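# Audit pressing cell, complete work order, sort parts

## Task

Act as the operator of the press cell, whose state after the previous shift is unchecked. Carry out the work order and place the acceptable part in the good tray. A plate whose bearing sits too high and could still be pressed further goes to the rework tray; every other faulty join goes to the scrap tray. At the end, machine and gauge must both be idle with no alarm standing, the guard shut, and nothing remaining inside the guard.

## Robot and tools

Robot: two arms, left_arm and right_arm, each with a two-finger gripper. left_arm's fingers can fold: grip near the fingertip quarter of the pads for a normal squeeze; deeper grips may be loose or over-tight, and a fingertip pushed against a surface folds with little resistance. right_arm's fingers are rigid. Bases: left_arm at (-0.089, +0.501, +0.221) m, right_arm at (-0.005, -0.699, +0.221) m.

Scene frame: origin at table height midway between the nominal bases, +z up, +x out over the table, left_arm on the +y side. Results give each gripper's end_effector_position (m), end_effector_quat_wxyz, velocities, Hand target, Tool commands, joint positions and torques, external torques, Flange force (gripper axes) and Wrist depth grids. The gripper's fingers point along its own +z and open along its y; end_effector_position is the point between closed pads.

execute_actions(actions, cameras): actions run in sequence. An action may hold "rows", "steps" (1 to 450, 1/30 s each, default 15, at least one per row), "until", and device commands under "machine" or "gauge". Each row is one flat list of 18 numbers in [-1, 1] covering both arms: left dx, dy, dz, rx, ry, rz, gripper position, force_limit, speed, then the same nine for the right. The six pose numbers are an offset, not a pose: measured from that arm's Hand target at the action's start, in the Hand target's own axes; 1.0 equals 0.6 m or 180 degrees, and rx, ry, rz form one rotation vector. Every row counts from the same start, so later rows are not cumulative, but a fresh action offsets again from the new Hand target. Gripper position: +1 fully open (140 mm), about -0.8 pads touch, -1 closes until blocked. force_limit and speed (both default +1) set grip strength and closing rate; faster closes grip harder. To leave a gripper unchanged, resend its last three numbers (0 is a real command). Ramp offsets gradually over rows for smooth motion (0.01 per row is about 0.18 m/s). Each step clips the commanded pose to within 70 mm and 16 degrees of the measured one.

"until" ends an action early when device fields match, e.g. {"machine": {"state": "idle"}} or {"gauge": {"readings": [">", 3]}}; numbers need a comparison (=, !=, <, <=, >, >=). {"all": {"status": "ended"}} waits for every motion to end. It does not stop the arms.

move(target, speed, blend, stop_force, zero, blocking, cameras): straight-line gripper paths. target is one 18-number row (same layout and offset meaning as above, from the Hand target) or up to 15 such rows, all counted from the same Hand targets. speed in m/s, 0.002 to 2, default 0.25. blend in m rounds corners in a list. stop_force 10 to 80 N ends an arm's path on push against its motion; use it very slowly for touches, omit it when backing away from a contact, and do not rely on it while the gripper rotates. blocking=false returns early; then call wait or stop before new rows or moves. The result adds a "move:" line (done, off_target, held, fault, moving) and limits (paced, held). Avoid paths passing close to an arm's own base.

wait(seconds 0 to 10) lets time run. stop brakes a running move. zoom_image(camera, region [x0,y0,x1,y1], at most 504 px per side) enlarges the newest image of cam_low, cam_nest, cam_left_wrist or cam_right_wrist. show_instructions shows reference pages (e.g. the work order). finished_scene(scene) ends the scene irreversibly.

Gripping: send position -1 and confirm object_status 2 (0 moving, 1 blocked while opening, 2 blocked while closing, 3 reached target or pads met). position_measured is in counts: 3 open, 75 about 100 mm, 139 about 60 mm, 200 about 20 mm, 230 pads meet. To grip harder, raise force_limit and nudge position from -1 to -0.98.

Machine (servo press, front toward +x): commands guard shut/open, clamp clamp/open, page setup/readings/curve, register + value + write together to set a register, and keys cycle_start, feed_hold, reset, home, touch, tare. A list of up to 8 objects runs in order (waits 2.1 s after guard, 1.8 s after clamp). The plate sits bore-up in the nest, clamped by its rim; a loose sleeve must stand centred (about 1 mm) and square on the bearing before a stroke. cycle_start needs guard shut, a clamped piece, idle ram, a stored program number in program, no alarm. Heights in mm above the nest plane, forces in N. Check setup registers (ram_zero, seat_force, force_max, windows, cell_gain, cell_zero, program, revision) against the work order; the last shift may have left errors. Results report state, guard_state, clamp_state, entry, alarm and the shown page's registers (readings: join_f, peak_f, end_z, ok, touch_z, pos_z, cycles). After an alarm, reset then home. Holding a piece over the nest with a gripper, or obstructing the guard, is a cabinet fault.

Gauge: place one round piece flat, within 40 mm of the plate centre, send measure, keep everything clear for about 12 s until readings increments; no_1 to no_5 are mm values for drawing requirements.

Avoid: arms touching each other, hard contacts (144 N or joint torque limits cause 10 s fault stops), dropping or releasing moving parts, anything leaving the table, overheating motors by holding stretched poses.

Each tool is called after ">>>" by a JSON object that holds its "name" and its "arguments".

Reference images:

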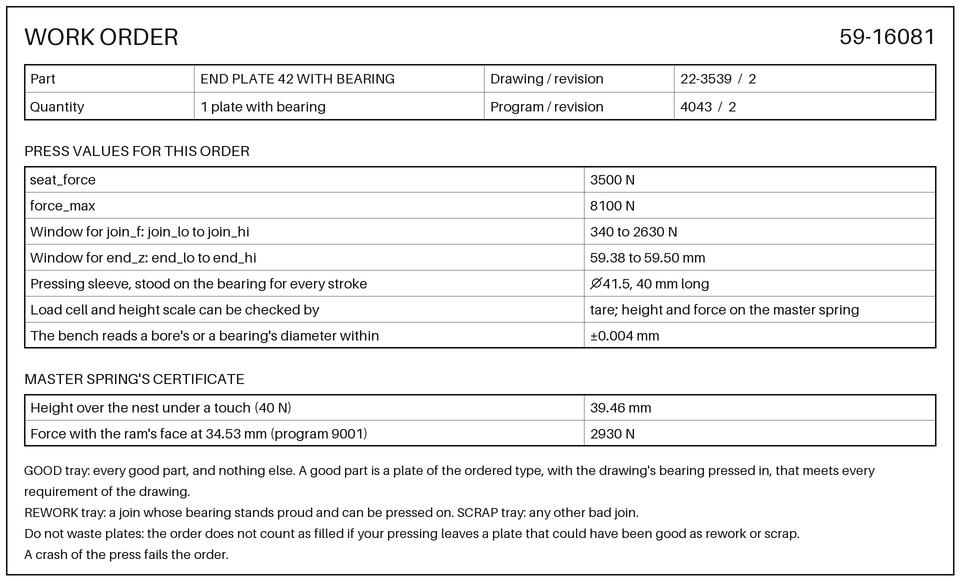

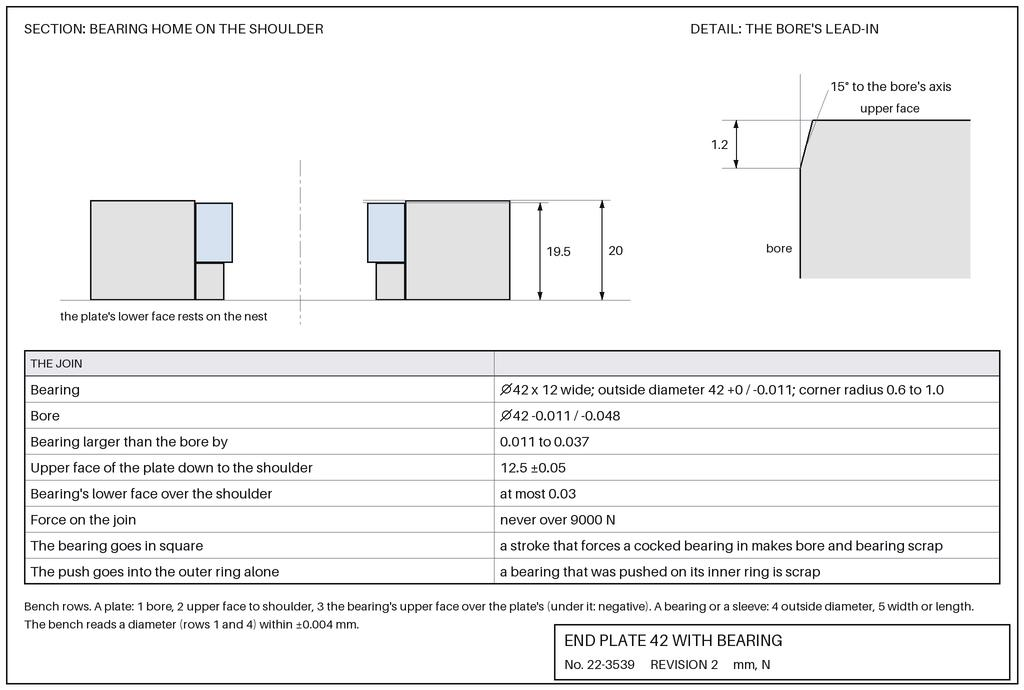

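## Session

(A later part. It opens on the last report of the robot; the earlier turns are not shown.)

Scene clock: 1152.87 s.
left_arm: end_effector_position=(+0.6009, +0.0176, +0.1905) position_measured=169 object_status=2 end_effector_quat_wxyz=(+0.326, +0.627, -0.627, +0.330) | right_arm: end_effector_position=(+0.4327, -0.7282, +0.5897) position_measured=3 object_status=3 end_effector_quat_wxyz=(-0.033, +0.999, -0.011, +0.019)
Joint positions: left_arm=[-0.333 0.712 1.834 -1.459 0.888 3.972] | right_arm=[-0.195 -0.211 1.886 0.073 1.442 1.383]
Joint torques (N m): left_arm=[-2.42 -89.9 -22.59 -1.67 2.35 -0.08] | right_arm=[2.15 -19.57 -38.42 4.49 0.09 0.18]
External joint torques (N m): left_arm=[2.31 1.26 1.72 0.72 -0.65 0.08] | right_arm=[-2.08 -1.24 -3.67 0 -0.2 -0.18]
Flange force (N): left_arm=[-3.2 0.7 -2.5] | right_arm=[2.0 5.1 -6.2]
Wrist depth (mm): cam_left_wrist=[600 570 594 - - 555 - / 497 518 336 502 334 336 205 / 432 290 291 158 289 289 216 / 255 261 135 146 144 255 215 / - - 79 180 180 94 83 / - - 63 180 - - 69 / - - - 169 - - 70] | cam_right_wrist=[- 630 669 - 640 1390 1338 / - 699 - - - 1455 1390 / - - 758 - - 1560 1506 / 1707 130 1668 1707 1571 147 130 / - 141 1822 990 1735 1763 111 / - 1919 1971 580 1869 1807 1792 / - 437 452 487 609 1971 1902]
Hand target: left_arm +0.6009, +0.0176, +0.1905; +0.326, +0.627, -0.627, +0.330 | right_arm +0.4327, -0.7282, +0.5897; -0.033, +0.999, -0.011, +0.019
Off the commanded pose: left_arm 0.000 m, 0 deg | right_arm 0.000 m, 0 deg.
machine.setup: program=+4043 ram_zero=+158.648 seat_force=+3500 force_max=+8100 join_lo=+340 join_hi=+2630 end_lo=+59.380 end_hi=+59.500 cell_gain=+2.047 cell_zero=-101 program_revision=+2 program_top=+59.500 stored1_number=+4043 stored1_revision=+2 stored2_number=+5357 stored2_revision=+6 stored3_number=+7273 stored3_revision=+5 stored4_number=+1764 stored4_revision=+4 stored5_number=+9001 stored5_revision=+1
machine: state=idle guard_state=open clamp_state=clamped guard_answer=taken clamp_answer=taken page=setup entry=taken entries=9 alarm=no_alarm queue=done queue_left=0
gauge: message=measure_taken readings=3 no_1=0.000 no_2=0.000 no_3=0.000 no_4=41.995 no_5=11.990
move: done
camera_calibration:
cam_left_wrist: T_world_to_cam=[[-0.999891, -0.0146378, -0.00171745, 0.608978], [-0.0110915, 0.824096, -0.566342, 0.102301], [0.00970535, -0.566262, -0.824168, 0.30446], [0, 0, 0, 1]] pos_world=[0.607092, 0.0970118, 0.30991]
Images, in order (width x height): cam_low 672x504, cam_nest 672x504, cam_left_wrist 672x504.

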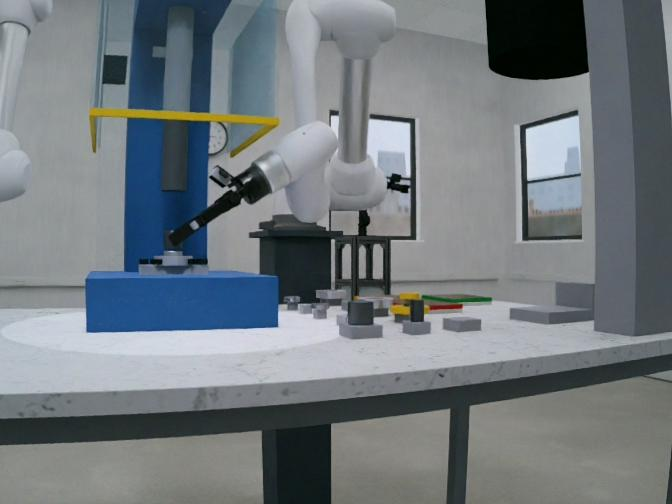

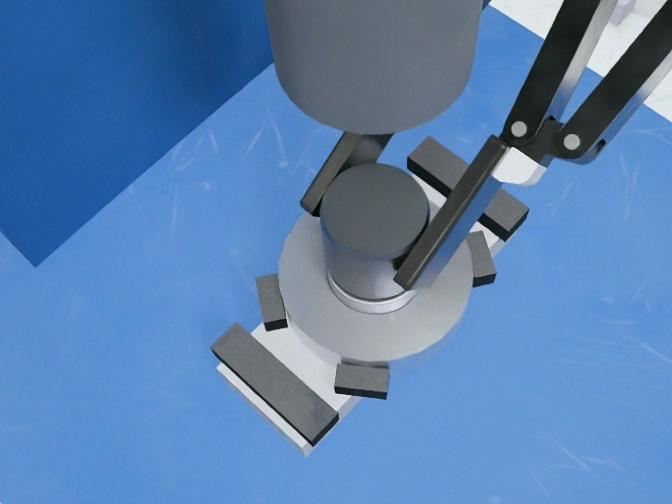

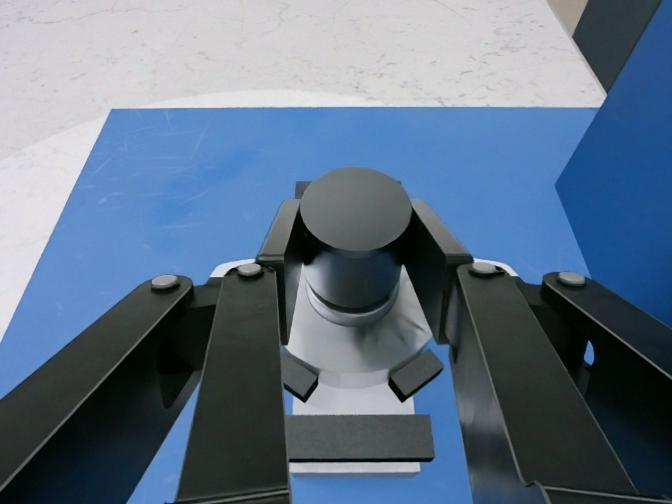

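>>> {"name": "execute_actions", "arguments": {"actions": [{"rows":[[-0.0003,-0.0007,-0.0004,0,0,0,-1,-0.3,-1,0,0,0,0,0,0,1,1,1]],"steps":20}]}}

>>> {"name": "move", "arguments": {"target": [-0.0164,0,0.0115,0,0,0,-1,-0.3,-1,0,0,0,0,0,0,1,1,1], "speed": 0.004, "stop_force": 10}}

>>> {"name": "execute_actions", "arguments": {"actions": [{"rows":[[0,0,0,0,0,0,0.1,-0.3,-1,0,0,0,0,0,0,1,1,1]],"steps":60}], "cameras": ["cam_low","cam_left_wrist","cam_nest"]}}

>>> {"name": "zoom_image", "arguments": {"camera": "cam_low", "region": [140, 225, 210, 275]}}

>>> {"name": "zoom_image", "arguments": {"camera": "cam_nest", "region": [280, 160, 480, 340]}}

>>> {"name": "zoom_image", "arguments": {"camera": "cam_left_wrist", "region": [280, 150, 440, 350]}}

Scene clock: 1170.40 s.
left_arm: end_effector_position=(+0.6014, +0.0179, +0.1905) position_measured=169 object_status=2 end_effector_quat_wxyz=(+0.326, +0.627, -0.627, +0.330) | right_arm: end_effector_position=(+0.4327, -0.7282, +0.5897) position_measured=3 object_status=3 end_effector_quat_wxyz=(-0.033, +0.999, -0.011, +0.019)
Joint positions: left_arm=[-0.333 0.712 1.833 -1.458 0.889 3.972] | right_arm=[-0.195 -0.211 1.886 0.073 1.442 1.383]
Joint torques (N m): left_arm=[-2.43 -89.64 -22.57 -1.67 2.46 -0.08] | right_arm=[2.1 -19.95 -38.51 4.51 0.08 0.16]
External joint torques (N m): left_arm=[2.41 0.95 1.75 0.73 -0.77 0.07] | right_arm=[-2.01 -0.65 -3.57 -0.01 -0.2 -0.16]
Flange force (N): left_arm=[-2.9 1.1 -2.9] | right_arm=[2.9 4.9 -5.9]
Wrist depth (mm): cam_left_wrist=[597 591 601 589 617 592 - / 513 332 334 321 329 334 205 / 431 282 290 158 283 289 206 / 255 261 135 146 144 255 206 / - - 79 177 180 94 83 / - - 63 182 - - 69 / - - - 163 - - 69] | cam_right_wrist=[- - 680 - - 1347 1314 / - 728 - - - 1446 1390 / 743 750 - 704 1763 1516 1495 / 791 131 1668 1185 1618 1618 130 / - 141 1777 - 1721 1707 111 / - 1853 1869 588 592 1822 1807 / - 443 456 482 1919 2008 1822]
Hand target: left_arm +0.6014, +0.0179, +0.1905; +0.326, +0.627, -0.627, +0.330 | right_arm +0.4327, -0.7282, +0.5897; -0.033, +0.999, -0.011, +0.019
Off the commanded pose: left_arm 0.000 m, 0 deg | right_arm 0.000 m, 0 deg.
machine.setup: program=+4043 ram_zero=+158.648 seat_force=+3500 force_max=+8100 join_lo=+340 join_hi=+2630 end_lo=+59.380 end_hi=+59.500 cell_gain=+2.047 cell_zero=-101 program_revision=+2 program_top=+59.500 stored1_number=+4043 stored1_revision=+2 stored2_number=+5357 stored2_revision=+6 stored3_number=+7273 stored3_revision=+5 stored4_number=+1764 stored4_revision=+4 stored5_number=+9001 stored5_revision=+1
machine: state=idle guard_state=open clamp_state=clamped guard_answer=taken clamp_answer=taken page=setup entry=taken entries=9 alarm=no_alarm queue=done queue_left=0
gauge: message=measure_taken readings=3 no_1=0.000 no_2=0.000 no_3=0.000 no_4=41.995 no_5=11.990

Scene clock: 1172.07 s.
left_arm: end_effector_position=(+0.6014, +0.0179, +0.1861) position_measured=169 object_status=2 end_effector_quat_wxyz=(+0.326, +0.627, -0.627, +0.330) | right_arm: end_effector_position=(+0.4327, -0.7282, +0.5897) position_measured=3 object_status=3 end_effector_quat_wxyz=(-0.033, +0.999, -0.011, +0.019)
Joint positions: left_arm=[-0.333 0.718 1.833 -1.463 0.888 3.98] | right_arm=[-0.195 -0.211 1.886 0.073 1.442 1.383]
Joint torques (N m): left_arm=[-2.85 -81.98 -20.24 -0.98 -0.16 -0.14] | right_arm=[2.19 -19.83 -38.33 4.51 0.1 0.21]
External joint torques (N m): left_arm=[2.7 -6.83 -0.17 0.03 1.87 0.14] | right_arm=[-2.11 -1.03 -3.81 -0.01 -0.21 -0.22]
Flange force (N): left_arm=[4.0 3.8 -10.9] | right_arm=[2.5 5.3 -6.4]
Wrist depth (mm): cam_left_wrist=[591 - - 582 582 585 800 / 494 329 498 513 316 502 206 / 426 283 284 158 267 283 227 / 252 257 135 146 144 249 216 / - - 79 174 175 94 83 / - - 63 178 176 - 72 / - - - 166 - - 70] | cam_right_wrist=[620 - 623 641 596 1364 1355 / - - 667 - 709 1436 1426 / 743 - - - 699 1527 1475 / 1807 130 1749 1436 1643 1538 130 / - 141 1792 - 1777 1707 111 / - 2065 1838 601 611 1749 1777 / - 443 451 483 1869 1902 1919]
Hand target: left_arm +0.6014, +0.0179, +0.1861; +0.326, +0.627, -0.627, +0.330 (not the last commanded pose) | right_arm +0.4327, -0.7282, +0.5897; -0.033, +0.999, -0.011, +0.019
Off the commanded pose: left_arm 0.008 m, 0 deg | right_arm 0.000 m, 0 deg.
machine.setup: program=+4043 ram_zero=+158.648 seat_force=+3500 force_max=+8100 join_lo=+340 join_hi=+2630 end_lo=+59.380 end_hi=+59.500 cell_gain=+2.047 cell_zero=-101 program_revision=+2 program_top=+59.500 stored1_number=+4043 stored1_revision=+2 stored2_number=+5357 stored2_revision=+6 stored3_number=+7273 stored3_revision=+5 stored4_number=+1764 stored4_revision=+4 stored5_number=+9001 stored5_revision=+1
machine: state=idle guard_state=open clamp_state=clamped guard_answer=taken clamp_answer=taken page=setup entry=taken entries=9 alarm=no_alarm queue=done queue_left=0
gauge: message=measure_taken readings=3 no_1=0.000 no_2=0.000 no_3=0.000 no_4=41.995 no_5=11.990
move: contact (left_arm)

Scene clock: 1174.27 s.
left_arm: end_effector_position=(+0.6014, +0.0179, +0.1861) position_measured=117 object_status=3 end_effector_quat_wxyz=(+0.326, +0.627, -0.627, +0.330) | right_arm: end_effector_position=(+0.4327, -0.7282, +0.5897) position_measured=3 object_status=3 end_effector_quat_wxyz=(-0.033, +0.999, -0.011, +0.019)
Joint positions: left_arm=[-0.333 0.718 1.833 -1.463 0.888 3.98] | right_arm=[-0.195 -0.211 1.886 0.073 1.442 1.383]
Joint torques (N m): left_arm=[-2.08 -86.32 -20.41 -0.98 1.48 -0.06] | right_arm=[2.39 -19.88 -38.42 4.46 0.13 0.14]
External joint torques (N m): left_arm=[2.02 -2.56 -0.14 0.03 0.22 0.06] | right_arm=[-2.29 -0.5 -3.58 0.02 -0.24 -0.15]
Flange force (N): left_arm=[0.9 1.0 -4.9] | right_arm=[3.1 5.6 -5.9]
Wrist depth (mm): cam_left_wrist=[591 583 583 583 585 - 794 / 491 330 - 503 507 504 206 / 416 283 283 158 282 283 206 / 250 256 155 146 164 125 206 / - 84 176 174 183 108 89 / - - 198 178 194 - - / - - 184 166 177 - -] | cam_right_wrist=[- - 651 - - 1338 1355 / - - 686 - 711 1436 1338 / 738 772 - - 699 1495 1465 / - 130 1655 1869 1630 1583 130 / - 141 1822 857 1721 1707 111 / - 1953 1953 599 1735 1822 - / - 440 457 487 1936 1953 -]
Hand target: left_arm +0.6014, +0.0179, +0.1861; +0.326, +0.627, -0.627, +0.330 | right_arm +0.4327, -0.7282, +0.5897; -0.033, +0.999, -0.011, +0.019
Off the commanded pose: left_arm 0.000 m, 0 deg | right_arm 0.000 m, 0 deg.
machine.setup: program=+4043 ram_zero=+158.648 seat_force=+3500 force_max=+8100 join_lo=+340 join_hi=+2630 end_lo=+59.380 end_hi=+59.500 cell_gain=+2.047 cell_zero=-101 program_revision=+2 program_top=+59.500 stored1_number=+4043 stored1_revision=+2 stored2_number=+5357 stored2_revision=+6 stored3_number=+7273 stored3_revision=+5 stored4_number=+1764 stored4_revision=+4 stored5_number=+9001 stored5_revision=+1
machine: state=idle guard_state=open clamp_state=clamped guard_answer=taken clamp_answer=taken page=setup entry=taken entries=9 alarm=no_alarm queue=done queue_left=0
gauge: message=measure_taken readings=3 no_1=0.000 no_2=0.000 no_3=0.000 no_4=41.995 no_5=11.990
camera_calibration:
cam_left_wrist: T_world_to_cam=[[-0.99989, -0.014695, -0.00179882, 0.609405], [-0.011092, 0.824063, -0.56639, 0.0995849], [0.00980547, -0.566308, -0.824135, 0.300933], [0, 0, 0, 1]] pos_world=[0.607492, 0.0973118, 0.30551]
Images, in order (width x height): cam_low 672x504, cam_nest 672x504, cam_left_wrist 672x504.

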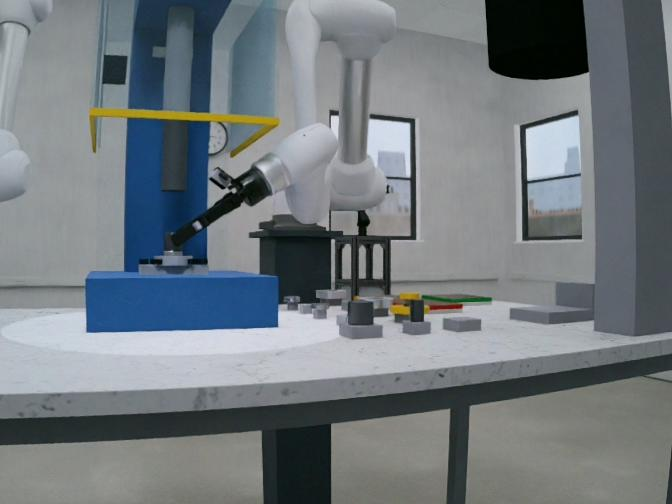

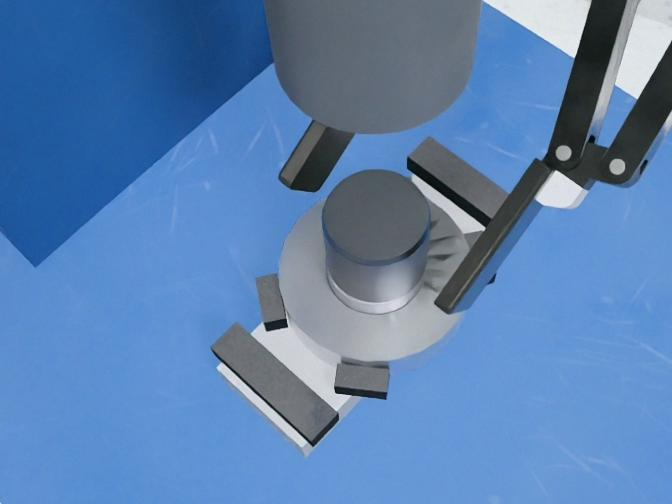

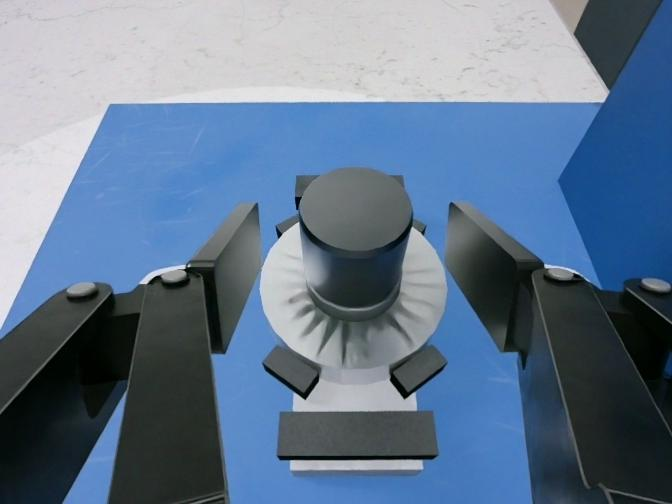

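Scaled by 7.200 from the camera's 672x504 image, which has a finer 960x720 frame.

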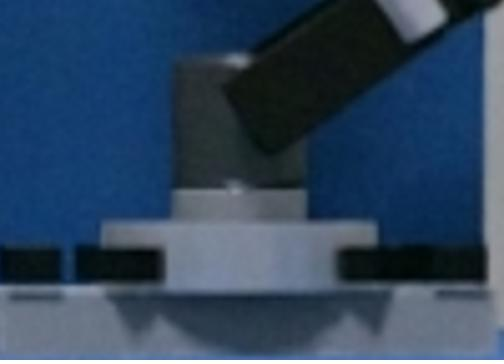

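Scaled by 2.520 from the camera's 672x504 image, which has a finer 960x720 frame.

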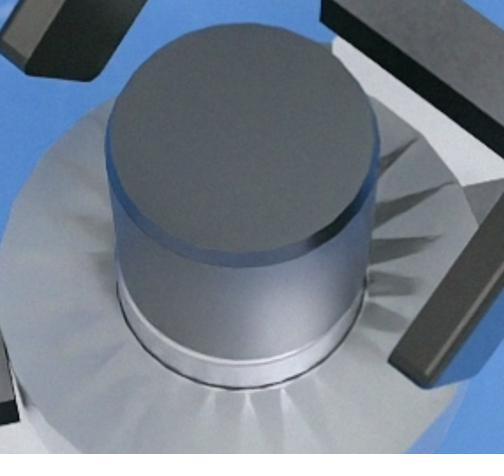

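Scaled by 2.520 from the camera's 672x504 image, which has a finer 960x720 frame.

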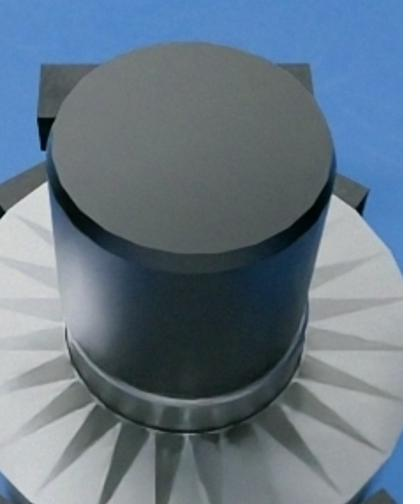

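>>> {"name": "move", "arguments": {"target": [[0,0,-0.1333,0,0,0,0.1,-0.3,-1,0,0,0,0,0,0,1,1,1],[-0.069,0.0027,-0.6552,0,0,0,0.1,-0.3,-1,0,0,0,0,0,0,1,1,1]], "speed": [0.1,0.3], "cameras": ["cam_low","cam_nest"]}}

Scene clock: 1203.40 s.
left_arm: end_effector_position=(+0.5978, +0.3643, +0.3764) position_measured=117 object_status=3 end_effector_quat_wxyz=(+0.326, +0.626, -0.627, +0.330) | right_arm: end_effector_position=(+0.4327, -0.7282, +0.5897) position_measured=3 object_status=3 end_effector_quat_wxyz=(-0.033, +0.999, -0.011, +0.019)
Joint positions: left_arm=[0.159 0.456 1.823 -1.013 1.283 3.818] | right_arm=[-0.195 -0.211 1.886 0.073 1.442 1.383]
Joint torques (N m): left_arm=[-2.13 -72.04 -29.58 -0.02 1.29 -0.11] | right_arm=[2.39 -19.59 -38.4 4.52 0.13 0.16]
External joint torques (N m): left_arm=[2.38 -2.69 0.61 0.04 0.13 0.11] | right_arm=[-2.33 -0.58 -3.62 -0.03 -0.25 -0.16]
Flange force (N): left_arm=[0.6 5.1 -3.7] | right_arm=[3.0 5.7 -5.9]
Wrist depth (mm): cam_left_wrist=[995 924 999 931 946 - 353 / 730 805 654 539 663 - - / - - 518 540 522 - 2024 / 611 629 135 458 171 125 1711 / - 84 523 537 542 108 89 / - - 484 486 503 - - / - - 448 455 449 - -] | cam_right_wrist=[653 - - - - 1381 1355 / 693 713 - 697 669 1455 1426 / - 733 745 735 - 1538 1495 / 777 130 1763 1426 1549 1527 130 / - 142 1763 763 1707 1707 111 / - 1936 1869 589 2008 1792 1807 / - 443 452 484 1902 1919 1902]
Hand target: left_arm +0.5978, +0.3644, +0.3763; +0.326, +0.627, -0.627, +0.330 | right_arm +0.4327, -0.7282, +0.5897; -0.033, +0.999, -0.011, +0.019
Off the commanded pose: left_arm 0.000 m, 0 deg | right_arm 0.000 m, 0 deg.
machine.setup: program=+4043 ram_zero=+158.648 seat_force=+3500 force_max=+8100 join_lo=+340 join_hi=+2630 end_lo=+59.380 end_hi=+59.500 cell_gain=+2.047 cell_zero=-101 program_revision=+2 program_top=+59.500 stored1_number=+4043 stored1_revision=+2 stored2_number=+5357 stored2_revision=+6 stored3_number=+7273 stored3_revision=+5 stored4_number=+1764 stored4_revision=+4 stored5_number=+9001 stored5_revision=+1
machine: state=idle guard_state=open clamp_state=clamped guard_answer=taken clamp_answer=taken page=setup entry=taken entries=9 alarm=no_alarm queue=done queue_left=0
gauge: message=measure_taken readings=3 no_1=0.000 no_2=0.000 no_3=0.000 no_4=41.995 no_5=11.990
move: done
Images, in order (width x height): cam_low 672x504, cam_nest 672x504.

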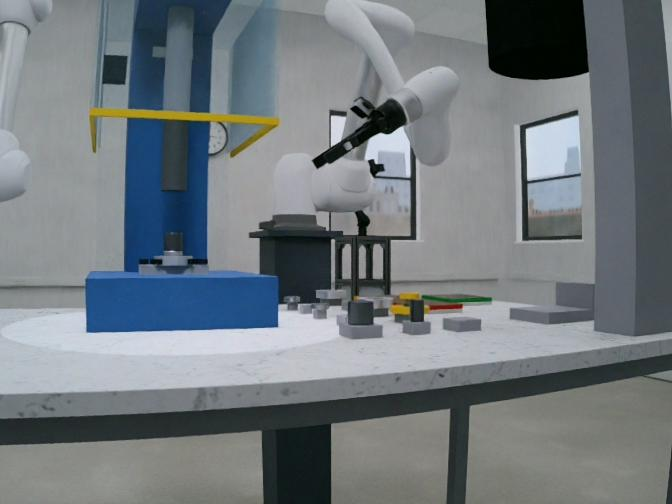

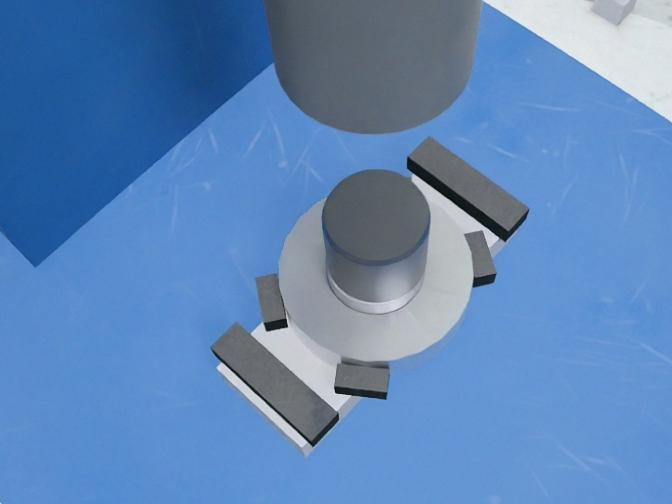

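>>> {"name": "execute_actions", "arguments": {"actions": [{"machine":[{"guard":"shut"},{"page":"readings","touch":true}],"steps":450,"until":{"machine":{"queue":["=","done"]}}},{"steps":300,"until":{"machine":{"state":["!=","busy"]}}}], "cameras": ["cam_low","cam_nest"]}}

Scene clock: 1217.90 s.
left_arm: end_effector_position=(+0.5978, +0.3644, +0.3763) position_measured=117 object_status=3 end_effector_quat_wxyz=(+0.326, +0.627, -0.627, +0.330) | right_arm: end_effector_position=(+0.4327, -0.7282, +0.5897) position_measured=3 object_status=3 end_effector_quat_wxyz=(-0.033, +0.999, -0.011, +0.019)
Joint positions: left_arm=[0.159 0.456 1.823 -1.013 1.283 3.818] | right_arm=[-0.195 -0.211 1.886 0.073 1.442 1.383]
Joint torques (N m): left_arm=[-2.63 -72.44 -29.31 -0.05 1.22 -0.1] | right_arm=[2.38 -19.77 -38.42 4.51 0.12 0.17]
External joint torques (N m): left_arm=[2.57 -2.66 0.16 0.05 0.21 0.1] | right_arm=[-2.39 -0.78 -3.69 -0.01 -0.24 -0.17]
External joint torques at the end of the 1st action: left_arm=[1.99 -2.47 0.22 0.07 0.15 0.06] | right_arm=[-2.03 -0.65 -3.58 -0.04 -0.26 -0.18]
Flange force (N): left_arm=[0.5 4.2 -4.3] | right_arm=[2.7 5.8 -6.1]
Flange force at the end of the 1st action (N): left_arm=[0.8 3.9 -3.5] | right_arm=[2.9 5.0 -5.8]
Wrist depth (mm): cam_left_wrist=[2078 - - 659 1034 - 347 / 805 - 639 548 - - 2502 / - 693 548 535 544 522 1892 / 629 627 155 499 153 125 1737 / - 84 519 545 534 108 91 / - - 475 476 492 - 79 / - - 448 448 448 - -] | cam_right_wrist=[- - 663 657 - 1408 1338 / - - - - - 1426 1364 / 667 - 794 699 733 1495 1475 / 1763 130 1668 1129 1630 1527 130 / - 141 1792 828 1668 1721 111 / - 1902 1971 589 1735 1822 1822 / - 439 451 481 1853 1902 2026]
Hand target: left_arm +0.5978, +0.3644, +0.3763; +0.326, +0.627, -0.627, +0.330 | right_arm +0.4327, -0.7282, +0.5897; -0.033, +0.999, -0.011, +0.019
Tool commands: left_gripper/position=+0.1 left_gripper/force_limit=-0.3 left_gripper/speed=-1.0 right_gripper/position=+1.0 right_gripper/force_limit=+1.0 right_gripper/speed=+1.0
Off the commanded pose: left_arm 0.000 m, 0 deg | right_arm 0.000 m, 0 deg.
machine.readings: force=+0 touch_z=+69.876 join_f=+2750 peak_f=+2933 end_z=+34.528 ok=+0 pos_z=+161.352 cycles=+1
machine: state=idle guard_state=shut clamp_state=clamped guard_answer=taken clamp_answer=taken page=readings entry=taken entries=10 alarm=no_alarm queue=done queue_left=0
gauge: message=measure_taken readings=3 no_1=0.000 no_2=0.000 no_3=0.000 no_4=41.995 no_5=11.990
Images, in order (width x height): cam_low 672x504, cam_nest 672x504.

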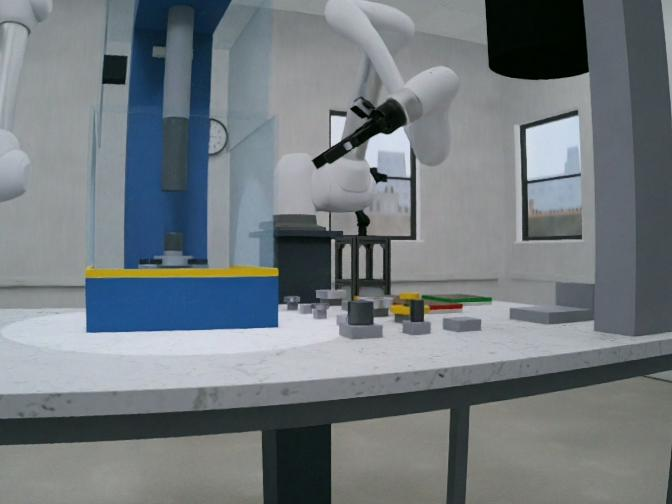

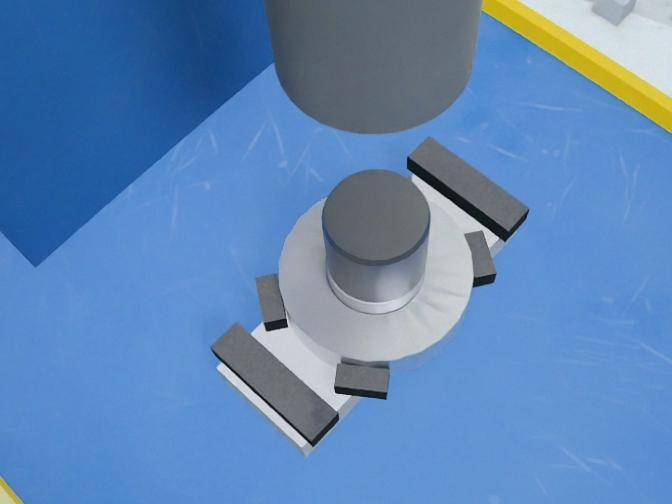

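>>> {"name": "execute_actions", "arguments": {"actions": [{"machine":{"tare":true},"steps":15},{"machine":{"cycle_start":true},"steps":450,"until":{"machine":{"state":["!=","running"]}}}], "cameras": ["cam_low","cam_nest"]}}

>>> {"name": "execute_actions", "arguments": {"actions": [{"machine":{"page":"curve"},"steps":5}]}}

Scene clock: 1235.87 s.
left_arm: end_effector_position=(+0.5978, +0.3644, +0.3763) position_measured=117 object_status=3 end_effector_quat_wxyz=(+0.326, +0.627, -0.627, +0.330) | right_arm: end_effector_position=(+0.4327, -0.7282, +0.5897) position_measured=3 object_status=3 end_effector_quat_wxyz=(-0.033, +0.999, -0.011, +0.019)
Joint positions: left_arm=[0.159 0.456 1.823 -1.013 1.283 3.818] | right_arm=[-0.195 -0.211 1.886 0.073 1.442 1.383]
Joint torques (N m): left_arm=[-2.57 -72.11 -29.34 -0.03 1.28 -0.12] | right_arm=[2.27 -19.64 -38.56 4.5 0.1 0.18]
External joint torques (N m): left_arm=[2.58 -2.71 0.39 0.04 0.14 0.12] | right_arm=[-2.22 -0.82 -3.5 0 -0.21 -0.19]
External joint torques at the end of the 1st action: left_arm=[2.39 -2.58 0.06 0.05 0.19 0.09] | right_arm=[-2.19 -0.51 -3.56 0 -0.24 -0.17]
Flange force (N): left_arm=[0.5 4.7 -4.1] | right_arm=[2.4 5.5 -5.8]
Flange force at the end of the 1st action (N): left_arm=[0.6 3.8 -4.1] | right_arm=[3.1 5.4 -5.8]
Wrist depth (mm): cam_left_wrist=[2738 - - 675 - - 350 / 849 - 608 515 616 422 2327 / 677 682 553 535 554 502 2041 / - - 155 499 153 125 1737 / - 84 133 - 537 108 89 / - - 484 494 493 - - / - - 450 453 448 - -] | cam_right_wrist=[671 632 621 628 - 1364 1330 / 599 720 - 671 - 1436 1408 / 641 - 738 - - 1527 1283 / 1707 130 1668 1538 1594 1571 130 / - 142 1822 - 1707 1707 111 / - 1953 1902 581 1630 1763 - / - 444 448 483 651 1936 -]
Hand target: left_arm +0.5978, +0.3644, +0.3763; +0.326, +0.627, -0.627, +0.330 | right_arm +0.4327, -0.7282, +0.5897; -0.033, +0.999, -0.011, +0.019
Tool commands: left_gripper/position=+0.1 left_gripper/force_limit=-0.3 left_gripper/speed=-1.0 right_gripper/position=+1.0 right_gripper/force_limit=+1.0 right_gripper/speed=+1.0
Off the commanded pose: left_arm 0.000 m, 0 deg | right_arm 0.000 m, 0 deg.
machine.readings: force=+0 touch_z=+69.876 join_f=+1199 peak_f=+3893 end_z=+59.434 ok=+1 pos_z=+161.352 cycles=+2
machine: state=done guard_state=shut clamp_state=clamped guard_answer=taken clamp_answer=taken page=readings entry=taken entries=12 alarm=no_alarm queue=done queue_left=0
gauge: message=measure_taken readings=3 no_1=0.000 no_2=0.000 no_3=0.000 no_4=41.995 no_5=11.990
Images, in order (width x height): cam_low 672x504, cam_nest 672x504.

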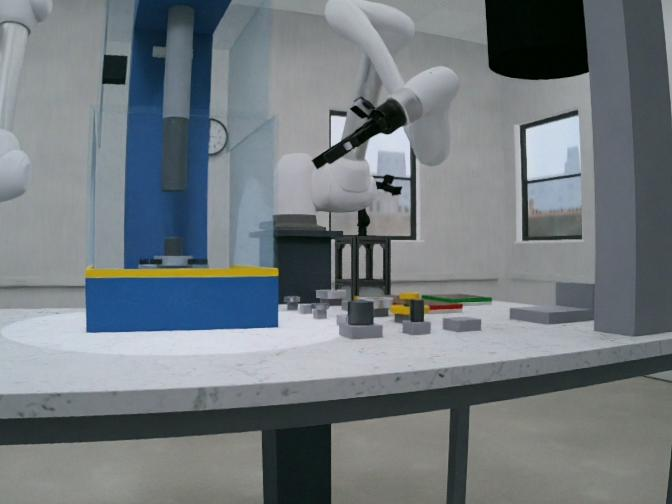

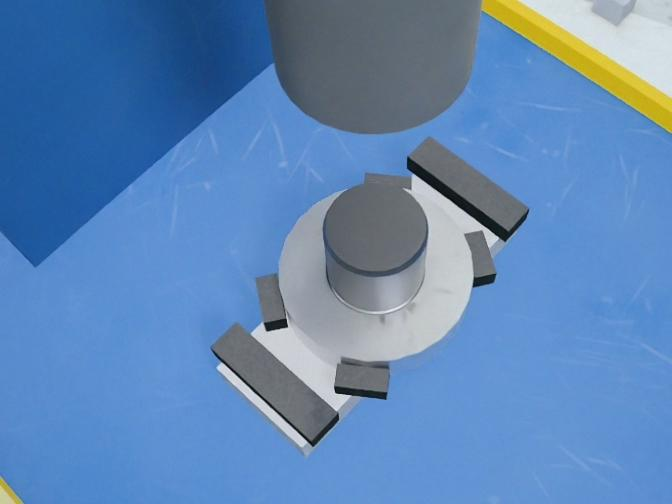

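Scene clock: 1236.23 s.
left_arm: end_effector_position=(+0.5978, +0.3644, +0.3763) position_measured=117 object_status=3 end_effector_quat_wxyz=(+0.326, +0.627, -0.627, +0.330) | right_arm: end_effector_position=(+0.4327, -0.7282, +0.5897) position_measured=3 object_status=3 end_effector_quat_wxyz=(-0.033, +0.999, -0.011, +0.019)
Joint positions: left_arm=[0.159 0.456 1.823 -1.013 1.283 3.818] | right_arm=[-0.195 -0.211 1.886 0.073 1.442 1.383]
Joint torques (N m): left_arm=[-1.69 -72.26 -29.34 -0.02 1.3 -0.06] | right_arm=[2.5 -19.65 -38.69 4.47 0.12 0.2]
External joint torques (N m): left_arm=[1.66 -2.6 0.27 0.02 0.13 0.06] | right_arm=[-2.52 -0.72 -3.36 0.02 -0.24 -0.2]
Flange force (N): left_arm=[1.2 4.1 -3.0] | right_arm=[2.3 6.2 -5.6]
Wrist depth (mm): cam_left_wrist=[946 - - 699 - - - / 805 - 622 537 589 426 2327 / - 716 554 536 565 497 2006 / 606 - 155 494 153 125 1737 / - 84 115 545 - 108 91 / - - 478 492 - - 79 / - - - 449 - - -] | cam_right_wrist=[- - - - - 1347 1347 / 634 671 766 - - 1465 1408 / 665 720 730 - 704 1485 1475 / - 131 1707 1446 1594 1538 130 / - 131 1792 - 1694 1694 111 / - 2147 2008 592 1902 1807 1822 / - 441 457 487 1853 1807 1853]
Hand target: left_arm +0.5978, +0.3644, +0.3763; +0.326, +0.627, -0.627, +0.330 | right_arm +0.4327, -0.7282, +0.5897; -0.033, +0.999, -0.011, +0.019
Tool commands: left_gripper/position=+0.1 left_gripper/force_limit=-0.3 left_gripper/speed=-1.0 right_gripper/position=+1.0 right_gripper/force_limit=+1.0 right_gripper/speed=+1.0
Off the commanded pose: left_arm 0.000 m, 0 deg | right_arm 0.000 m, 0 deg.
machine.curve: curve1_z=+71.200 curve1_f=+0 curve2_z=+69.529 curve2_f=+74 curve3_z=+67.857 curve3_f=+267 curve4_z=+66.186 curve4_f=+461 curve5_z=+64.514 curve5_f=+664 curve6_z=+62.843 curve6_f=+854 curve7_z=+61.171 curve7_f=+1037 curve8_z=+59.500 curve8_f=+1244
machine: state=done guard_state=shut clamp_state=clamped guard_answer=taken clamp_answer=taken page=curve entry=taken entries=12 alarm=no_alarm queue=done queue_left=0
gauge: message=measure_taken readings=3 no_1=0.000 no_2=0.000 no_3=0.000 no_4=41.995 no_5=11.990

>>> {"name": "execute_actions", "arguments": {"actions": [{"machine":{"guard":"open","page":"readings"},"steps":120,"until":{"machine":{"guard_state":["=","open"]}}}]}}

>>> {"name": "move", "arguments": {"target": [[0.0551,-0.0027,0.5317,0,0,0,0.1,-0.3,-1,0,0,0,0,0,0,1,1,1],[0.0551,-0.0027,0.665,0,0,0,0.1,-0.3,-1,0,0,0,0,0,0,1,1,1]], "speed": [0.3,0.08], "cameras": ["cam_low","cam_nest","cam_left_wrist"]}}

Scene clock: 1251.17 s.
left_arm: end_effector_position=(+0.5978, +0.3644, +0.3763) position_measured=117 object_status=3 end_effector_quat_wxyz=(+0.326, +0.627, -0.627, +0.330) | right_arm: end_effector_position=(+0.4327, -0.7282, +0.5897) position_measured=3 object_status=3 end_effector_quat_wxyz=(-0.033, +0.999, -0.011, +0.019)
Joint positions: left_arm=[0.159 0.456 1.823 -1.013 1.283 3.818] | right_arm=[-0.195 -0.211 1.886 0.073 1.442 1.383]
Joint torques (N m): left_arm=[-2.46 -72.16 -29.3 -0.02 1.19 -0.1] | right_arm=[2.3 -19.53 -38.51 4.45 0.1 0.15]
External joint torques (N m): left_arm=[2.45 -2.84 0.14 0.03 0.24 0.09] | right_arm=[-2.29 -0.79 -3.52 0.04 -0.21 -0.15]
Flange force (N): left_arm=[0.8 4.3 -4.3] | right_arm=[2.5 5.5 -5.9]
Wrist depth (mm): cam_left_wrist=[909 - - 966 966 413 352 / 859 822 - 535 576 - 2375 / 701 - 545 535 548 - 2097 / - - 155 502 172 122 1790 / - 84 115 536 - 108 89 / - - 479 487 - - 79 / - - 456 450 449 - -] | cam_right_wrist=[625 667 - - - 1314 1322 / 702 740 - 657 655 1465 1426 / - - - - 713 1506 1495 / 1399 130 1668 1475 1583 1594 130 / - 141 1807 774 1643 1777 111 / - 1936 1869 589 1763 1822 1885 / - 442 455 479 1902 1853 1902]
Hand target: left_arm +0.5978, +0.3644, +0.3763; +0.326, +0.627, -0.627, +0.330 | right_arm +0.4327, -0.7282, +0.5897; -0.033, +0.999, -0.011, +0.019
Tool commands: left_gripper/position=+0.1 left_gripper/force_limit=-0.3 left_gripper/speed=-1.0 right_gripper/position=+1.0 right_gripper/force_limit=+1.0 right_gripper/speed=+1.0
Off the commanded pose: left_arm 0.000 m, 0 deg | right_arm 0.000 m, 0 deg.
machine.readings: force=+0 touch_z=+69.876 join_f=+1199 peak_f=+3893 end_z=+59.434 ok=+1 pos_z=+161.352 cycles=+2
machine: state=done guard_state=open clamp_state=clamped guard_answer=taken clamp_answer=taken page=readings entry=taken entries=12 alarm=no_alarm queue=running queue_left=0
gauge: message=measure_taken readings=3 no_1=0.000 no_2=0.000 no_3=0.000 no_4=41.995 no_5=11.990

Scene clock: 1253.77 s.
left_arm: end_effector_position=(+0.6015, +0.0179, +0.1759) position_measured=117 object_status=3 end_effector_quat_wxyz=(+0.326, +0.627, -0.627, +0.330) | right_arm: end_effector_position=(+0.4327, -0.7282, +0.5897) position_measured=3 object_status=3 end_effector_quat_wxyz=(-0.033, +0.999, -0.011, +0.019)
Joint positions: left_arm=[-0.333 0.732 1.833 -1.475 0.886 3.998] | right_arm=[-0.195 -0.211 1.886 0.073 1.442 1.383]
Joint torques (N m): left_arm=[-2.13 -86.94 -19.84 -1.07 1.47 -0.06] | right_arm=[2.08 -19.78 -38.42 4.49 0.11 0.16]
External joint torques (N m): left_arm=[1.99 -2.46 -0.18 0.12 0.25 0.06] | right_arm=[-1.93 -1.13 -3.77 0.02 -0.22 -0.17]
Flange force (N): left_arm=[0.9 0.7 -4.8] | right_arm=[2.4 4.7 -6.3]
Wrist depth (mm): cam_left_wrist=[541 555 562 527 558 565 763 / 476 311 304 301 303 303 206 / 278 270 269 158 269 269 215 / 237 242 155 146 171 125 204 / - 84 132 166 172 108 89 / - - 188 165 166 - 79 / - - 174 169 169 - -] | cam_right_wrist=[- - 667 657 - 1390 1364 / - - 691 607 657 1390 1455 / 661 - - - 659 1516 1475 / - 130 1735 - 1668 1560 130 / - 141 1749 - 1807 1694 111 / - 2008 2008 596 1807 1822 1838 / - 440 456 484 1902 1902 -]
Hand target: left_arm +0.6015, +0.0178, +0.1759; +0.326, +0.627, -0.627, +0.330 | right_arm +0.4327, -0.7282, +0.5897; -0.033, +0.999, -0.011, +0.019
Off the commanded pose: left_arm 0.000 m, 0 deg | right_arm 0.000 m, 0 deg.
machine.readings: force=+0 touch_z=+69.876 join_f=+1199 peak_f=+3893 end_z=+59.434 ok=+1 pos_z=+161.352 cycles=+2
machine: state=done guard_state=open clamp_state=clamped guard_answer=taken clamp_answer=taken page=readings entry=taken entries=12 alarm=no_alarm queue=done queue_left=0
gauge: message=measure_taken readings=3 no_1=0.000 no_2=0.000 no_3=0.000 no_4=41.995 no_5=11.990
move: done
camera_calibration:
cam_left_wrist: T_world_to_cam=[[-0.99989, -0.014695, -0.00179882, 0.609485], [-0.011092, 0.824063, -0.56639, 0.0938912], [0.00980547, -0.566308, -0.824135, 0.292469], [0, 0, 0, 1]] pos_world=[0.607592, 0.0972118, 0.29531]
Images, in order (width x height): cam_low 672x504, cam_nest 672x504, cam_left_wrist 672x504.

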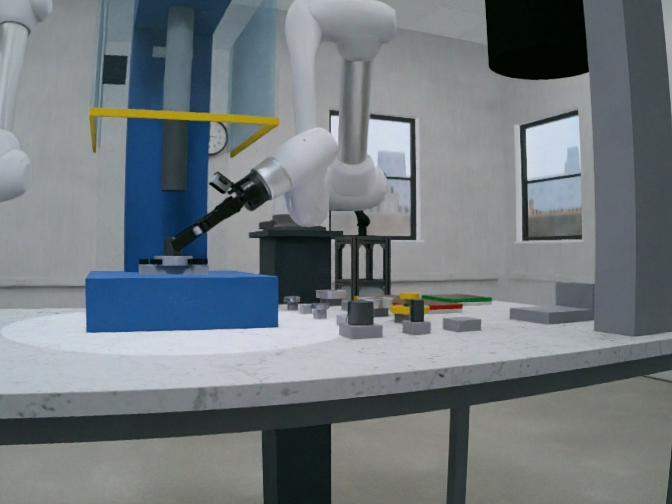

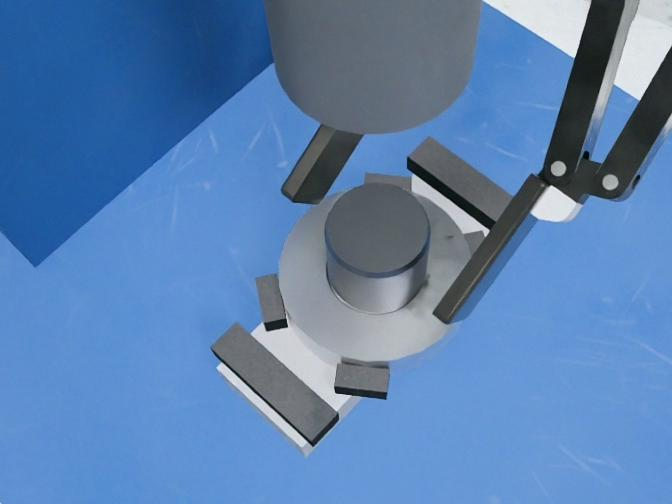

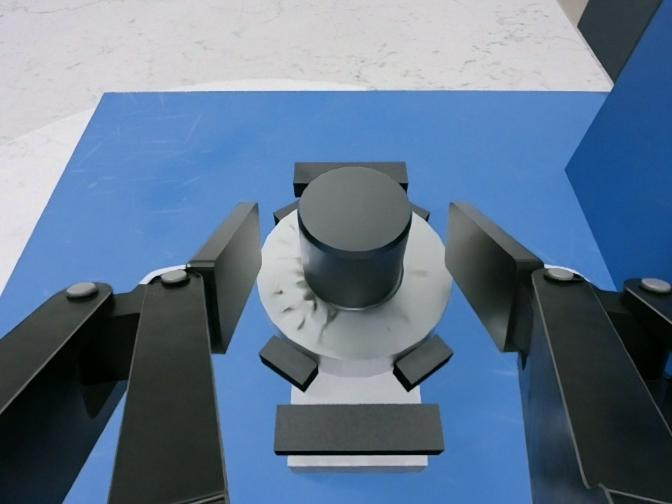

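>>> {"name": "execute_actions", "arguments": {"actions": [{"rows":[[0,0,0,0,0,0,-1,-0.3,-1,0,0,0,0,0,0,1,1,1]],"steps":75}], "cameras": []}}

>>> {"name": "move", "arguments": {"target": [[0.0614,0,-0.043,0,0,0,-1,-0.3,-1,0,0,0,0,0,0,1,1,1],[0.1092,0,-0.0765,0,0,0,-1,-0.3,-1,0,0,0,0,0,0,1,1,1]], "speed": 0.06, "cameras": ["cam_nest"]}}

Scene clock: 1261.37 s.
left_arm: end_effector_position=(+0.6015, +0.0179, +0.1758) position_measured=169 object_status=2 end_effector_quat_wxyz=(+0.325, +0.627, -0.627, +0.330) | right_arm: end_effector_position=(+0.4327, -0.7282, +0.5897) position_measured=3 object_status=3 end_effector_quat_wxyz=(-0.033, +0.999, -0.011, +0.019)
Joint positions: left_arm=[-0.333 0.732 1.833 -1.475 0.886 3.998] | right_arm=[-0.195 -0.211 1.886 0.073 1.442 1.383]
Joint torques (N m): left_arm=[-6.83 -80.67 -18.39 -0.47 0.51 -0.02] | right_arm=[2.34 -19.58 -38.36 4.49 0.11 0.18]
External joint torques (N m): left_arm=[6.81 -8.73 -1.42 -0.48 1.22 0.02] | right_arm=[-2.18 -1.83 -3.96 0.03 -0.21 -0.18]
Flange force (N): left_arm=[3.5 1.6 -15.6] | right_arm=[1.4 5.2 -6.8]
Wrist depth (mm): cam_left_wrist=[575 - 568 566 562 572 206 / 478 303 301 302 303 311 215 / 278 270 269 158 268 269 228 / 237 243 121 145 144 242 226 / - - 79 165 164 94 75 / - - 63 164 - - 72 / - - - 168 - - 70] | cam_right_wrist=[- - - 647 - 1338 1338 / 667 704 682 682 659 1390 1381 / 738 735 730 730 1275 1485 1485 / 1749 130 1721 1118 1606 1594 130 / - 141 1792 892 1777 1681 111 / - 2026 1936 581 1869 1853 - / - 439 453 483 1902 1869 1953]
Hand target: left_arm +0.6015, +0.0178, +0.1759; +0.326, +0.627, -0.627, +0.330 | right_arm +0.4327, -0.7282, +0.5897; -0.033, +0.999, -0.011, +0.019
Off the commanded pose: left_arm 0.000 m, 0 deg | right_arm 0.000 m, 0 deg.
machine.readings: force=+0 touch_z=+69.876 join_f=+1199 peak_f=+3893 end_z=+59.434 ok=+1 pos_z=+161.352 cycles=+2
machine: state=done guard_state=open clamp_state=clamped guard_answer=taken clamp_answer=taken page=readings entry=taken entries=12 alarm=no_alarm queue=done queue_left=0
gauge: message=measure_taken readings=3 no_1=0.000 no_2=0.000 no_3=0.000 no_4=41.995 no_5=11.990
No camera images: "cameras" was empty.

Scene clock: 1272.67 s.
left_arm: end_effector_position=(+0.6004, +0.0189, +0.2353) position_measured=169 object_status=2 end_effector_quat_wxyz=(+0.325, +0.627, -0.627, +0.329) | right_arm: end_effector_position=(+0.4327, -0.7282, +0.5897) position_measured=3 object_status=3 end_effector_quat_wxyz=(-0.033, +0.999, -0.011, +0.019)
Joint positions: left_arm=[-0.332 0.65 1.831 -1.404 0.897 3.886] | right_arm=[-0.195 -0.211 1.886 0.073 1.442 1.383]
Joint torques (N m): left_arm=[-27.48 -136.29 -46.81 -4.55 8.7 0.56] | right_arm=[2.26 -19.99 -38.5 4.53 0.1 0.2]
External joint torques (N m): left_arm=[27.18 50.37 23.57 3.64 -7.15 -0.57] | right_arm=[-2.19 -0.62 -3.58 -0.04 -0.21 -0.2]
External joint torques when the fault began: left_arm=[22.53 94.95 44.45 6.7 -11.59 -0.89]
Flange force (N): left_arm=[-72.9 -15.4 11.8] | right_arm=[2.9 5.5 -5.9]
Flange force when the fault began (N): left_arm=[-116.7 -15.9 52.0]
Wrist depth (mm): cam_left_wrist=[- 639 - 72 79 673 203 / 554 566 104 - 90 592 204 / - 533 350 150 341 - 225 / 433 308 122 145 143 313 205 / - - 79 228 222 94 83 / - - 63 218 - - 69 / - - - 205 - - 70] | cam_right_wrist=[659 - 651 641 596 1364 1306 / 649 - 691 706 653 1485 1355 / 812 733 - - - 1527 1495 / 1618 131 1694 - 1655 1549 130 / - 142 1735 - 1777 1618 111 / - 1989 1971 592 1792 1822 1721 / - 433 452 479 1885 1919 1885]
Hand target: left_arm +0.6004, +0.0189, +0.2353; +0.325, +0.627, -0.627, +0.329 (not the last commanded pose) | right_arm +0.4327, -0.7282, +0.5897; -0.033, +0.999, -0.011, +0.019
Tool commands: left_gripper/position=-1.0 left_gripper/force_limit=-0.301961 left_gripper/speed=-1.0 right_gripper/position=+1.0 right_gripper/force_limit=+1.0 right_gripper/speed=+1.0
Off the commanded pose: left_arm 0.021 m, 0 deg | right_arm 0.000 m, 0 deg.
FORCE FAULT: contact force on the left arm reached its limit, and that arm stopped for 10 seconds. The contact can be on any part of that arm, not only on its tool. That arm's remaining commands of this call were not run. That arm's target is now where it stood when the stop ended, not its last command. That arm accepts commands again.
machine.readings: force=+0 touch_z=+69.876 join_f=+1199 peak_f=+3893 end_z=+59.434 ok=+1 pos_z=+161.352 cycles=+2
machine: state=done guard_state=open clamp_state=clamped guard_answer=taken clamp_answer=taken page=readings entry=taken entries=12 alarm=no_alarm queue=done queue_left=0
gauge: message=measure_taken readings=3 no_1=0.000 no_2=0.000 no_3=0.000 no_4=41.995 no_5=11.990
move: fault (left_arm); path passed 1 of 2 targets
Images, in order (width x height): cam_nest 672x504.

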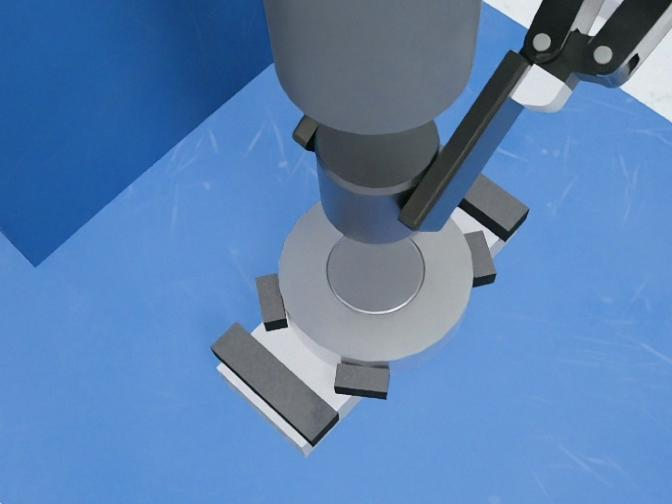

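>>> {"name": "move", "arguments": {"target": [[-0.041,0,0.0287,0,0,0,-1,-0.3,-1,0,0,0,0,0,0,1,1,1]], "speed": 0.04, "cameras": ["cam_low","cam_nest"]}}

Scene clock: 1284.83 s.
left_arm: end_effector_position=(+0.6005, +0.0189, +0.2053) position_measured=169 object_status=2 end_effector_quat_wxyz=(+0.325, +0.627, -0.627, +0.329) | right_arm: end_effector_position=(+0.4327, -0.7282, +0.5897) position_measured=3 object_status=3 end_effector_quat_wxyz=(-0.033, +0.999, -0.011, +0.019)
Joint positions: left_arm=[-0.332 0.69 1.834 -1.438 0.89 3.941] | right_arm=[-0.195 -0.211 1.886 0.073 1.442 1.383]
Joint torques (N m): left_arm=[-2.42 -88.69 -23.39 -1.61 2.43 -0.09] | right_arm=[2.5 -19.67 -38.61 4.47 0.11 0.18]
External joint torques (N m): left_arm=[2.36 0.97 1.87 0.69 -0.79 0.08] | right_arm=[-2.48 -0.65 -3.41 0.02 -0.23 -0.18]
Flange force (N): left_arm=[-3.1 1.4 -2.7] | right_arm=[2.5 6.1 -5.7]
Wrist depth (mm): cam_left_wrist=[626 617 - 73 - 716 203 / 489 524 555 - 533 342 224 / 452 312 309 318 309 310 215 / 280 280 122 146 144 273 237 / - - 79 196 192 - 78 / - - 63 188 - - 69 / - - - 183 - - 70] | cam_right_wrist=[673 663 620 641 632 1372 1338 / - - 688 678 682 1446 1455 / 743 753 - - 720 1495 1516 / - 130 1668 1735 1583 1594 130 / - 131 1838 - 1721 1707 111 / - 1971 1807 592 1721 1792 1869 / - 443 452 484 2008 1936 1853]
Hand target: left_arm +0.6005, +0.0189, +0.2053; +0.325, +0.627, -0.627, +0.329 | right_arm +0.4327, -0.7282, +0.5897; -0.033, +0.999, -0.011, +0.019
Off the commanded pose: left_arm 0.000 m, 0 deg | right_arm 0.000 m, 0 deg.
machine.readings: force=+0 touch_z=+69.876 join_f=+1199 peak_f=+3893 end_z=+59.434 ok=+1 pos_z=+161.352 cycles=+2
machine: state=done guard_state=open clamp_state=clamped guard_answer=taken clamp_answer=taken page=readings entry=taken entries=12 alarm=no_alarm queue=done queue_left=0
gauge: message=measure_taken readings=3 no_1=0.000 no_2=0.000 no_3=0.000 no_4=41.995 no_5=11.990
move: done
Images, in order (width x height): cam_low 672x504, cam_nest 672x504.

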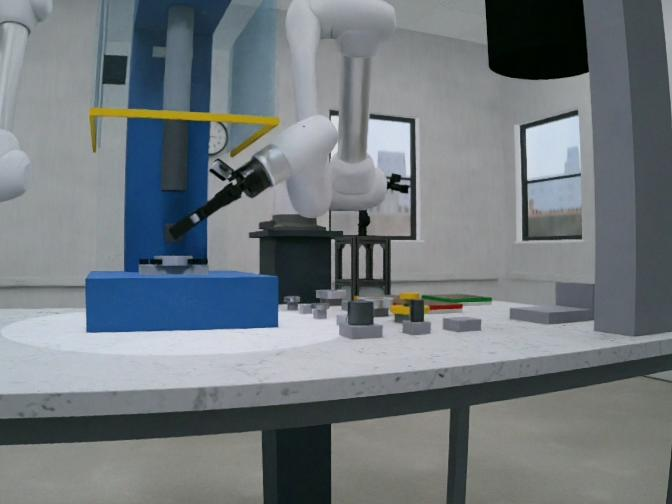

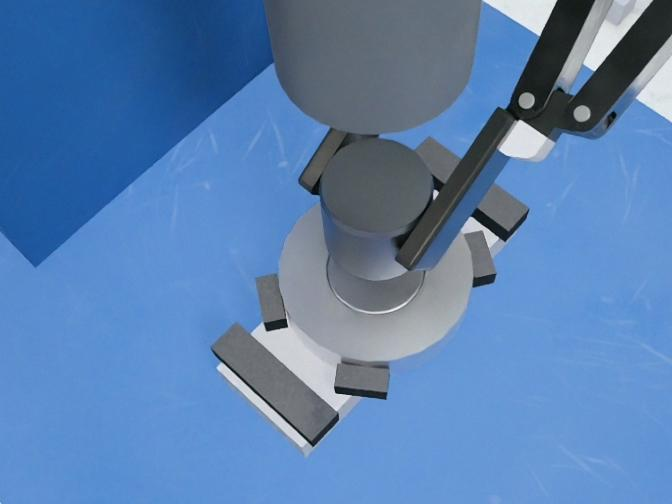

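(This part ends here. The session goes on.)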